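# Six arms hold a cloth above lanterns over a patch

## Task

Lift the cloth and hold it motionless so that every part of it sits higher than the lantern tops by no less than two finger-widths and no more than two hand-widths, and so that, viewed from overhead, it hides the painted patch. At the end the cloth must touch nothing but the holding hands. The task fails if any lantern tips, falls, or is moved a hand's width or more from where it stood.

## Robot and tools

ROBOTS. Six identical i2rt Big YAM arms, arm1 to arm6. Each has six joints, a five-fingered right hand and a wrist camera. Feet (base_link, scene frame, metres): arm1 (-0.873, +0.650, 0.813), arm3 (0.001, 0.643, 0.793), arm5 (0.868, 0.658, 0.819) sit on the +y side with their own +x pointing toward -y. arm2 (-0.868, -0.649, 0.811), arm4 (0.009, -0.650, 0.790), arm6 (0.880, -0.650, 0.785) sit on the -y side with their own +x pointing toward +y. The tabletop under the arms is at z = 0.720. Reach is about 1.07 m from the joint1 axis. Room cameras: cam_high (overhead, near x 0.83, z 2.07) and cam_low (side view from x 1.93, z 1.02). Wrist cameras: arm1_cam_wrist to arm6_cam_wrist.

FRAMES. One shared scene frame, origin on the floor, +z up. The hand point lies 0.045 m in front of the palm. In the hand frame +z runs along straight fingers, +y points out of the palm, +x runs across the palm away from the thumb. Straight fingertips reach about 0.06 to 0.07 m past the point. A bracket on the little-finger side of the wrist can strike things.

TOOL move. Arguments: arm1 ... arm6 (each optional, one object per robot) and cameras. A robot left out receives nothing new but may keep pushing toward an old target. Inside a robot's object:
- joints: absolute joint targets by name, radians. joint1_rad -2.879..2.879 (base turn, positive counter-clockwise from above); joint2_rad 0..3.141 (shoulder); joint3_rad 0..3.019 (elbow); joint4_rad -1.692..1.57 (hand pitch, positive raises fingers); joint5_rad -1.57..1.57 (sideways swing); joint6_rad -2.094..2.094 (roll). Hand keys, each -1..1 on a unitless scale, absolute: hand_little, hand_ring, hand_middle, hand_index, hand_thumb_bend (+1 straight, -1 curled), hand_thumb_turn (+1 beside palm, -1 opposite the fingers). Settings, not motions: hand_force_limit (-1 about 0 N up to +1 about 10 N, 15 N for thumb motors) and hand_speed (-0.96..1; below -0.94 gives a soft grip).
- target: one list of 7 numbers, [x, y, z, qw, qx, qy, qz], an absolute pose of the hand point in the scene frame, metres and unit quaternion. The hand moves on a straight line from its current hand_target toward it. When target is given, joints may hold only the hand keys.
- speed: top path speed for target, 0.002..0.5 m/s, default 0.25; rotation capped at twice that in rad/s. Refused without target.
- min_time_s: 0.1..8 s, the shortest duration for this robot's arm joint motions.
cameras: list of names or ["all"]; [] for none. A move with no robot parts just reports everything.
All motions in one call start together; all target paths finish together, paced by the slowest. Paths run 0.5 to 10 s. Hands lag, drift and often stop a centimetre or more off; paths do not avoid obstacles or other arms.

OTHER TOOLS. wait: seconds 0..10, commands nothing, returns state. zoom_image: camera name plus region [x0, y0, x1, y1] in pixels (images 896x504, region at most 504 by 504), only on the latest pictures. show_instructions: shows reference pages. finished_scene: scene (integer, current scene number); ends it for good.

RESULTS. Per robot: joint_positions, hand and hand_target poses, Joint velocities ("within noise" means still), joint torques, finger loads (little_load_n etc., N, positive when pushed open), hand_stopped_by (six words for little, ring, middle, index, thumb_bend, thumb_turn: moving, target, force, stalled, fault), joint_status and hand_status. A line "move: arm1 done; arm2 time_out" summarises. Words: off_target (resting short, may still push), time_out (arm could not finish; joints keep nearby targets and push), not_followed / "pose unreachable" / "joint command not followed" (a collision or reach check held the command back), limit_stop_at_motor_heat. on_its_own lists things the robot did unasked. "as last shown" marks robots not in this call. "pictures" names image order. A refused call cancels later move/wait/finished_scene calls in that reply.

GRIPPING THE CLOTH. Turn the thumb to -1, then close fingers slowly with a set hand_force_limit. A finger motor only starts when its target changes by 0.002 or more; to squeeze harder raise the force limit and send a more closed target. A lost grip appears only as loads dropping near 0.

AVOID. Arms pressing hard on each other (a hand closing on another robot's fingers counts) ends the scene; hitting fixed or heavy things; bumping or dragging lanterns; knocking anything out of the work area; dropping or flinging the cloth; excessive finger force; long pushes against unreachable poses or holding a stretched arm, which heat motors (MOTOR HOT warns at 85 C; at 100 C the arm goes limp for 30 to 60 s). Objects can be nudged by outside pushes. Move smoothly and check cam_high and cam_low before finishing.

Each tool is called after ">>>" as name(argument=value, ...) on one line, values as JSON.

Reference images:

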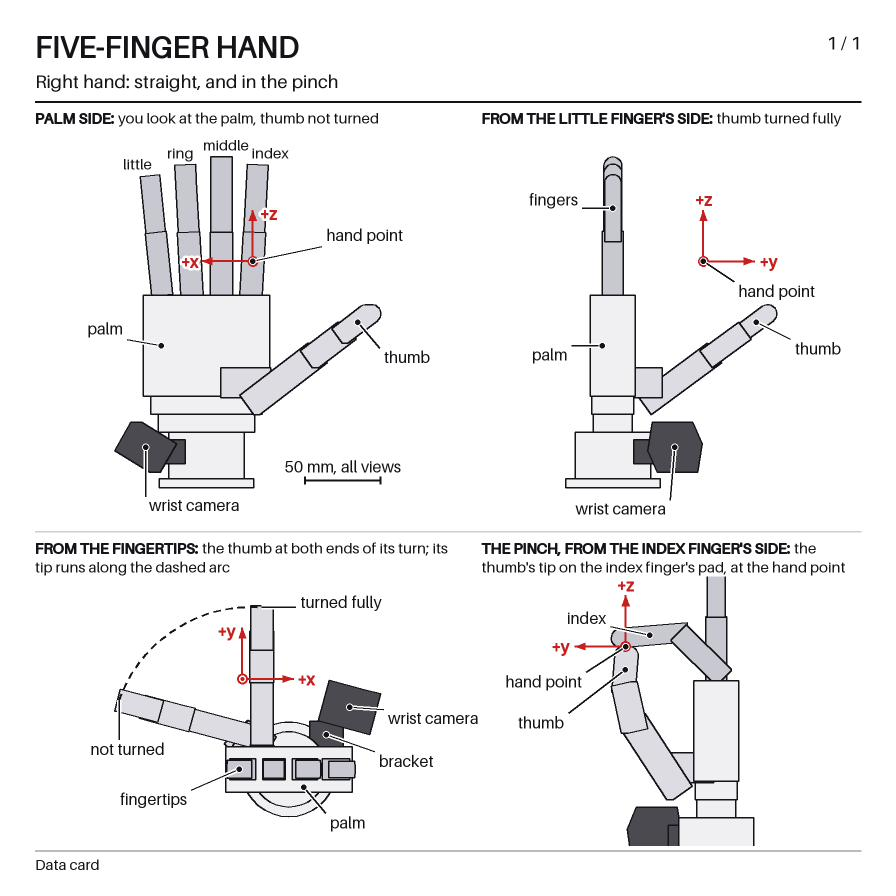

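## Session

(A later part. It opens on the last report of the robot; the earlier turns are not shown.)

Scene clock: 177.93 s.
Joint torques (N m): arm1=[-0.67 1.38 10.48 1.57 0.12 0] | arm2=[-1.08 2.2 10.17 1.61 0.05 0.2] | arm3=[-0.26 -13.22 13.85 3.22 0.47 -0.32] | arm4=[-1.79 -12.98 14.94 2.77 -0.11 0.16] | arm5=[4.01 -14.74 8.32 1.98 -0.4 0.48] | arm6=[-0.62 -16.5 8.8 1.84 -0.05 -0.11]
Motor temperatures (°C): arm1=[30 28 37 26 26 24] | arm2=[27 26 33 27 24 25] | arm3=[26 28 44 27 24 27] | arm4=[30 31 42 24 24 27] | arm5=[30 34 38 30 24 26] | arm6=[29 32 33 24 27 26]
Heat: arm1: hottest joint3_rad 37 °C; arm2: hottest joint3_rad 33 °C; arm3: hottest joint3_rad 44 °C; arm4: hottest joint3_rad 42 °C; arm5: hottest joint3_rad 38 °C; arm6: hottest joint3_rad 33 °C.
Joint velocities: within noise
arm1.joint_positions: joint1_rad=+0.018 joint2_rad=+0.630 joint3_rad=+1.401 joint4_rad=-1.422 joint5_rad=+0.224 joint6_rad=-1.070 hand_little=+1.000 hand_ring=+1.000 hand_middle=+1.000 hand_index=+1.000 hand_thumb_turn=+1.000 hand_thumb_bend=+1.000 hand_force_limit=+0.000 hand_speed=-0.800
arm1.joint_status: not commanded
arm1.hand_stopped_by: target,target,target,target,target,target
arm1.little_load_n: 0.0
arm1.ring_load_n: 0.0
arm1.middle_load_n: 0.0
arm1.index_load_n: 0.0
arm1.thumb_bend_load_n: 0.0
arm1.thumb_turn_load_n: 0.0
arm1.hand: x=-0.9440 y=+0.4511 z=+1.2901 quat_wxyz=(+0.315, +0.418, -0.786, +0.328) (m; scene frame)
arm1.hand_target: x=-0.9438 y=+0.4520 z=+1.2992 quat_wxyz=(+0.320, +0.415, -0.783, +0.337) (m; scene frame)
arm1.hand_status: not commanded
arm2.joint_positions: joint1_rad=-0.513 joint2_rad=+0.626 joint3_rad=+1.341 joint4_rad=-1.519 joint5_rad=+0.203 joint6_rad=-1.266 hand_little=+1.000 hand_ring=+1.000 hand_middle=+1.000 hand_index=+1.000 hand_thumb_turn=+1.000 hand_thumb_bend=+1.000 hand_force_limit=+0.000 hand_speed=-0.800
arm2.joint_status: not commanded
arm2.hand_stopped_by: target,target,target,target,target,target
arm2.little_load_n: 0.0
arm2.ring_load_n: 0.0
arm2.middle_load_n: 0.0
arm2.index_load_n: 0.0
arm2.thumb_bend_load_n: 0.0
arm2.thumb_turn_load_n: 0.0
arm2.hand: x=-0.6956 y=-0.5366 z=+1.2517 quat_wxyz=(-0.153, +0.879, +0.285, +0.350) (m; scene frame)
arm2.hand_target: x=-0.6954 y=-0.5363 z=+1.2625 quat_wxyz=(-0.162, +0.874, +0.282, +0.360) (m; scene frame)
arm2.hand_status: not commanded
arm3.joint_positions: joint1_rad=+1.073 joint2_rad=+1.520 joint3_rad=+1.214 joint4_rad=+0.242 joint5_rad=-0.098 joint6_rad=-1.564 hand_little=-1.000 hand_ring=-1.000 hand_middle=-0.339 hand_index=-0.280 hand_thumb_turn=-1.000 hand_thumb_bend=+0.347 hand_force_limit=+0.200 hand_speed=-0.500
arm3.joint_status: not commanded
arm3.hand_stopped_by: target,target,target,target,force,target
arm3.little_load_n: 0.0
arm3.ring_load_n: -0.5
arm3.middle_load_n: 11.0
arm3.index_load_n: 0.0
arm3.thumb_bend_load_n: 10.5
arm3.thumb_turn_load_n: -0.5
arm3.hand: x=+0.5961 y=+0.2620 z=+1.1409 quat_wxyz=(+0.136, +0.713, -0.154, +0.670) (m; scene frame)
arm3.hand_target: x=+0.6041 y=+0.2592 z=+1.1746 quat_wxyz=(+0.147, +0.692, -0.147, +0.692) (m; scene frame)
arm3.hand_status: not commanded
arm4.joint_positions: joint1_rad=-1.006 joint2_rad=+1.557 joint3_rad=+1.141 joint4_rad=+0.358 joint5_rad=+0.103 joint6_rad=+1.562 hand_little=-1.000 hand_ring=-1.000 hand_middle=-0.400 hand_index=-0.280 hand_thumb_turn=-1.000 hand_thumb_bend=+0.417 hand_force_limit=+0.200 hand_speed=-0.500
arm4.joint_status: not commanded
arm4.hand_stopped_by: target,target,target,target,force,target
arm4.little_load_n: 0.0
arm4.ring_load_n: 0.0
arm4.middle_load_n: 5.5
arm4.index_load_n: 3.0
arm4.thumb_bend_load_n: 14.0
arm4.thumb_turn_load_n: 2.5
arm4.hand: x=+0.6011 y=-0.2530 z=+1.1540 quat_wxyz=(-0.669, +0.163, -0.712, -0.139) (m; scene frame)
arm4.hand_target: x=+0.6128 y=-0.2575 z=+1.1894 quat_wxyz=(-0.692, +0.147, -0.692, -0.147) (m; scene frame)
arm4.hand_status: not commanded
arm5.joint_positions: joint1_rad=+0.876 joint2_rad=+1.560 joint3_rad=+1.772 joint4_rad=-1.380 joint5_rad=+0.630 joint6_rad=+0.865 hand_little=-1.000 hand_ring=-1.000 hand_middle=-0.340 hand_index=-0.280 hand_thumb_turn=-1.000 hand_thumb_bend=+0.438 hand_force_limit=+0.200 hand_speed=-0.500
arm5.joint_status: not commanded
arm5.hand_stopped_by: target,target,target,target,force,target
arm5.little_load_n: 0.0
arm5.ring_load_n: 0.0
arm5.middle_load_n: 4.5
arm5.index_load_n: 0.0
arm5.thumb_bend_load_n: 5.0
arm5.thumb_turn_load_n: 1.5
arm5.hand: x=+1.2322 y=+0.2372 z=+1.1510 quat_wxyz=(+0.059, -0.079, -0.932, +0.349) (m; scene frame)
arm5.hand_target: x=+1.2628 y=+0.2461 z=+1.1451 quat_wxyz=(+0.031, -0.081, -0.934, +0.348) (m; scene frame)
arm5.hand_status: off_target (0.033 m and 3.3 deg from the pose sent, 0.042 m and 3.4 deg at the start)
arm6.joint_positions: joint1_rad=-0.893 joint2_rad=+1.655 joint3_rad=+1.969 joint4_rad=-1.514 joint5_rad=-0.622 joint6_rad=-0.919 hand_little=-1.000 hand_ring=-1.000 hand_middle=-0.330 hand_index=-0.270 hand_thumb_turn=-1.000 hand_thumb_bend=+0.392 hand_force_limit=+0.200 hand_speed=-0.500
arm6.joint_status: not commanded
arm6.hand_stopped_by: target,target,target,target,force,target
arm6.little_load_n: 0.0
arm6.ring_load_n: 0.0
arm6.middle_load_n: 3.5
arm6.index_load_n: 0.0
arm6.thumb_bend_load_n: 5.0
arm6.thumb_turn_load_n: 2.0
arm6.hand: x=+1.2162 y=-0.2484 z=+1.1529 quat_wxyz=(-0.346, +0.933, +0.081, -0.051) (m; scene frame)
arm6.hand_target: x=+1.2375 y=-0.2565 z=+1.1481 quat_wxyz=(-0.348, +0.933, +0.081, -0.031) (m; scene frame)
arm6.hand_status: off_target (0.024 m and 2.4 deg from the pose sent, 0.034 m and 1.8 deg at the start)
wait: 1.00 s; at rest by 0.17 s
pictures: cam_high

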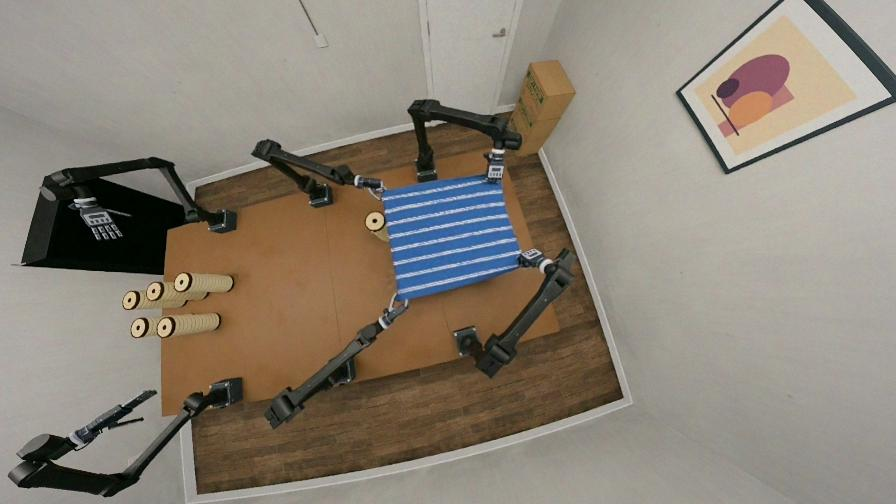

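>>> move(arm5={"target": [1.272, 0.265, 1.148, -0.03052, 0.08163, 0.93311, -0.34888], "speed": 0.04}, arm6={"target": [1.246, -0.274, 1.150, 0.34888, -0.93311, -0.08163, 0.03052], "speed": 0.04}, cameras=["arm5_cam_wrist", "arm6_cam_wrist", "cam_high", "cam_low"])

>>> zoom_image(camera="cam_high", region=[340, 140, 560, 340])

Scene clock: 179.53 s.
Joint torques (N m): arm1=[-0.67 1.32 10.48 1.57 0.12 0] | arm2=[-1.03 2.14 10.15 1.63 0.04 0.2] | arm3=[-0.56 -13.68 13.53 3.23 0.49 -0.32] | arm4=[-1.73 -13.39 14.64 2.78 -0.1 0.14] | arm5=[5.13 -15.74 8.43 0.84 -0.76 0.56] | arm6=[-2.55 -16.62 8.79 0.75 0.31 -0.23]
Motor temperatures (°C): arm1=[30 28 37 26 26 24] | arm2=[27 26 33 27 24 25] | arm3=[26 28 44 27 24 27] | arm4=[30 31 42 24 24 27] | arm5=[30 34 38 30 24 26] | arm6=[29 32 33 24 27 26]
Heat: arm1: hottest joint3_rad 37 °C; arm2: hottest joint3_rad 33 °C; arm3: hottest joint3_rad 44 °C; arm4: hottest joint3_rad 42 °C; arm5: hottest joint3_rad 38 °C; arm6: hottest joint3_rad 33 °C.
move: arm5 off_target; arm6 off_target
Joint velocities: within noise
arm1, arm2, arm3, arm4: as last shown
arm2.ring_load_n: -0.5
arm3.joint_positions: joint1_rad=+1.075 joint2_rad=+1.523 joint3_rad=+1.219 joint4_rad=+0.242 joint5_rad=-0.098 joint6_rad=-1.564 hand_little=-1.000 hand_ring=-1.000 hand_middle=-0.338 hand_index=-0.280 hand_thumb_turn=-1.000 hand_thumb_bend=+0.347 hand_force_limit=+0.200 hand_speed=-0.500
arm3.little_load_n: -0.5
arm3.ring_load_n: 0.0
arm3.middle_load_n: 12.0
arm3.thumb_bend_load_n: 10.0
arm3.hand: x=+0.5979 y=+0.2623 z=+1.1418 quat_wxyz=(+0.135, +0.713, -0.154, +0.671) (m; scene frame)
arm3.hand_target: x=+0.6040 y=+0.2592 z=+1.1748 quat_wxyz=(+0.147, +0.692, -0.147, +0.692) (m; scene frame)
arm4.joint_positions: joint1_rad=-1.008 joint2_rad=+1.560 joint3_rad=+1.145 joint4_rad=+0.358 joint5_rad=+0.103 joint6_rad=+1.564 hand_little=-1.000 hand_ring=-1.000 hand_middle=-0.400 hand_index=-0.280 hand_thumb_turn=-1.000 hand_thumb_bend=+0.417 hand_force_limit=+0.200 hand_speed=-0.500
arm4.middle_load_n: 6.0
arm4.index_load_n: 4.0
arm4.hand: x=+0.6030 y=-0.2532 z=+1.1538 quat_wxyz=(-0.669, +0.162, -0.712, -0.139) (m; scene frame)
arm4.hand_target: x=+0.6127 y=-0.2575 z=+1.1897 quat_wxyz=(-0.692, +0.147, -0.692, -0.147) (m; scene frame)
arm5.joint_positions: joint1_rad=+0.904 joint2_rad=+1.560 joint3_rad=+1.767 joint4_rad=-1.386 joint5_rad=+0.655 joint6_rad=+0.902 hand_little=-1.000 hand_ring=-1.000 hand_middle=-0.339 hand_index=-0.280 hand_thumb_turn=-1.000 hand_thumb_bend=+0.438 hand_force_limit=+0.200 hand_speed=-0.500
arm5.joint_status: not commanded
arm5.hand_stopped_by: target,target,target,target,force,target
arm5.little_load_n: 0.0
arm5.ring_load_n: 0.0
arm5.middle_load_n: 5.5
arm5.index_load_n: 0.0
arm5.thumb_bend_load_n: 5.5
arm5.thumb_turn_load_n: 1.0
arm5.hand: x=+1.2406 y=+0.2447 z=+1.1506 quat_wxyz=(+0.060, -0.083, -0.929, +0.356) (m; scene frame)
arm5.hand_target: x=+1.2704 y=+0.2656 z=+1.1480 quat_wxyz=(+0.031, -0.081, -0.933, +0.348) (m; scene frame)
arm5.hand_status: off_target (0.037 m and 3.5 deg from the pose sent, 0.049 m and 3.3 deg at the start)
arm6.joint_positions: joint1_rad=-0.915 joint2_rad=+1.655 joint3_rad=+1.969 joint4_rad=-1.514 joint5_rad=-0.645 joint6_rad=-0.947 hand_little=-1.000 hand_ring=-1.000 hand_middle=-0.330 hand_index=-0.270 hand_thumb_turn=-1.000 hand_thumb_bend=+0.392 hand_force_limit=+0.200 hand_speed=-0.500
arm6.joint_status: not commanded
arm6.hand_stopped_by: target,target,target,target,force,target
arm6.little_load_n: 0.0
arm6.ring_load_n: 0.0
arm6.middle_load_n: 4.0
arm6.index_load_n: 0.5
arm6.thumb_bend_load_n: 5.0
arm6.thumb_turn_load_n: 3.0
arm6.hand: x=+1.2235 y=-0.2535 z=+1.1542 quat_wxyz=(-0.355, +0.929, +0.087, -0.049) (m; scene frame)
arm6.hand_target: x=+1.2449 y=-0.2738 z=+1.1501 quat_wxyz=(-0.348, +0.933, +0.081, -0.031) (m; scene frame)
arm6.hand_status: off_target (0.031 m and 2.4 deg from the pose sent, 0.039 m and 2.4 deg at the start)
pictures: arm5_cam_wrist, arm6_cam_wrist, cam_high, cam_low
camera_calibration:
arm5_cam_wrist: T_world_to_cam=[[-0.150701, 0.760734, -0.631326, 0.726011], [0.955145, 0.276728, 0.105452, -1.35943], [0.254927, -0.587116, -0.768315, 0.823914], [0, 0, 0, 1]] pos_world=[1.19782, 0.307622, 1.23473]
arm6_cam_wrist: T_world_to_cam=[[0.405888, -0.651704, -0.640731, 0.0749836], [-0.773672, -0.618217, 0.138702, 0.649927], [-0.486504, 0.439418, -0.755133, 1.69353], [0, 0, 0, 1]] pos_world=[1.2963, -0.293504, 1.23674]

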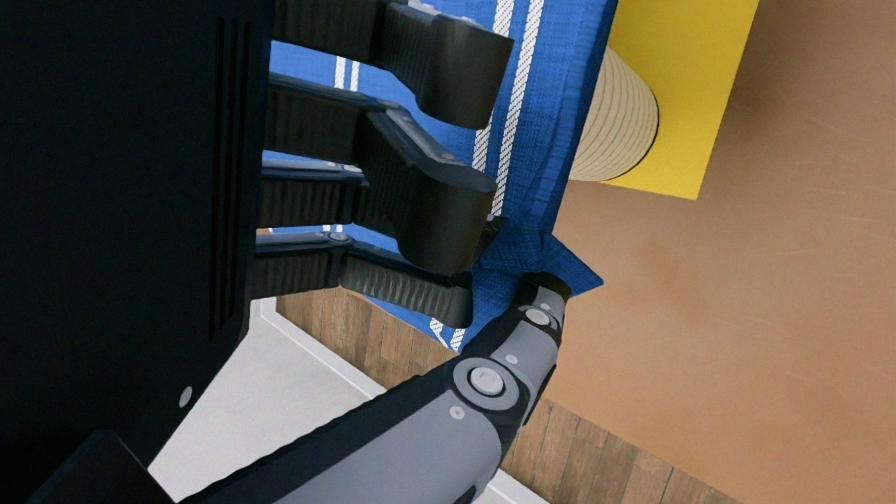

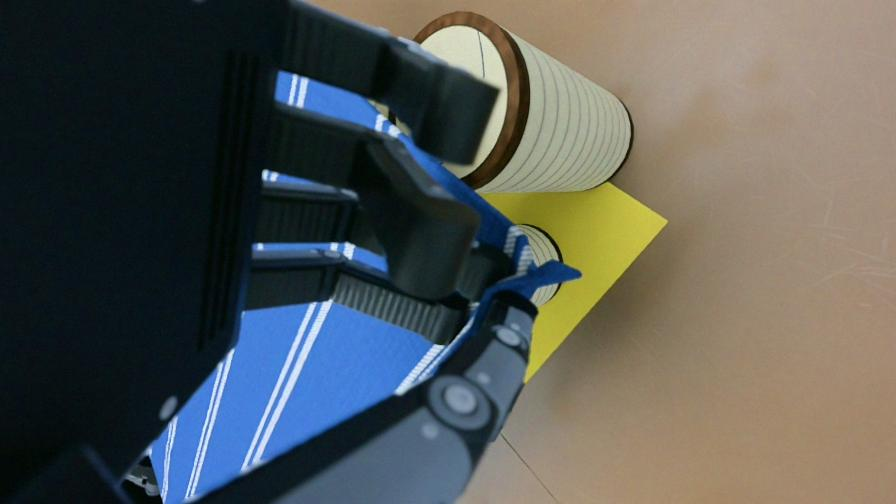

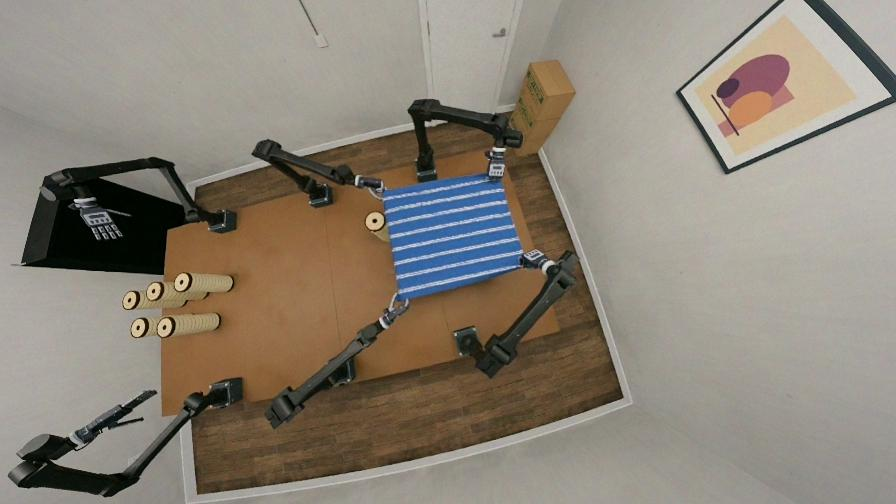

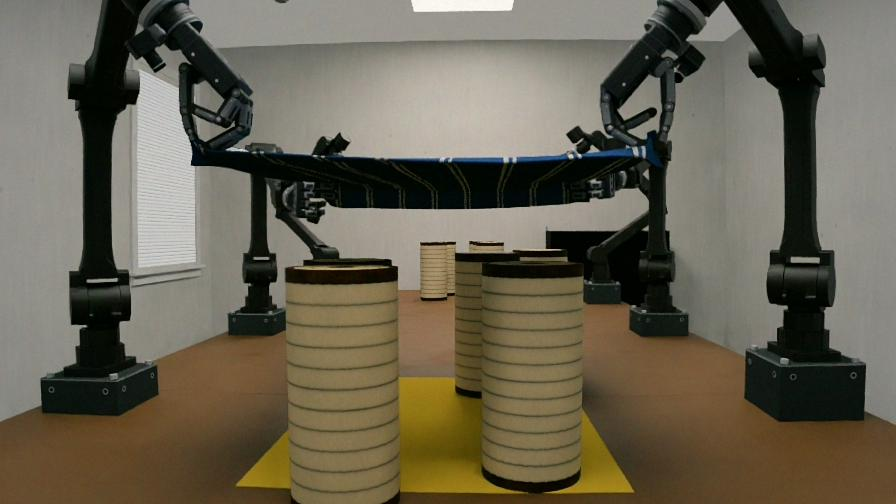

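Scaled by 2.291 from the camera's 896x504 image, which has a finer 1280x720 frame.

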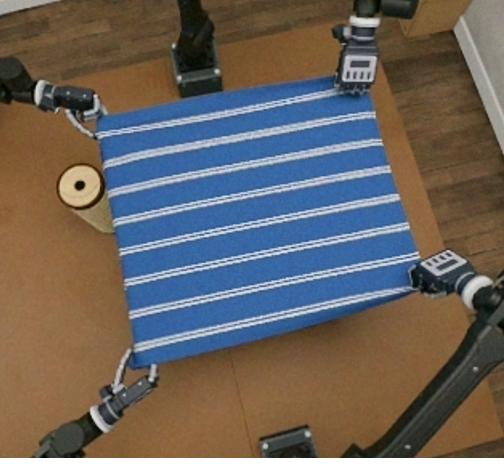

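>>> finished_scene(scene=2)

The scene is finished: the task was done.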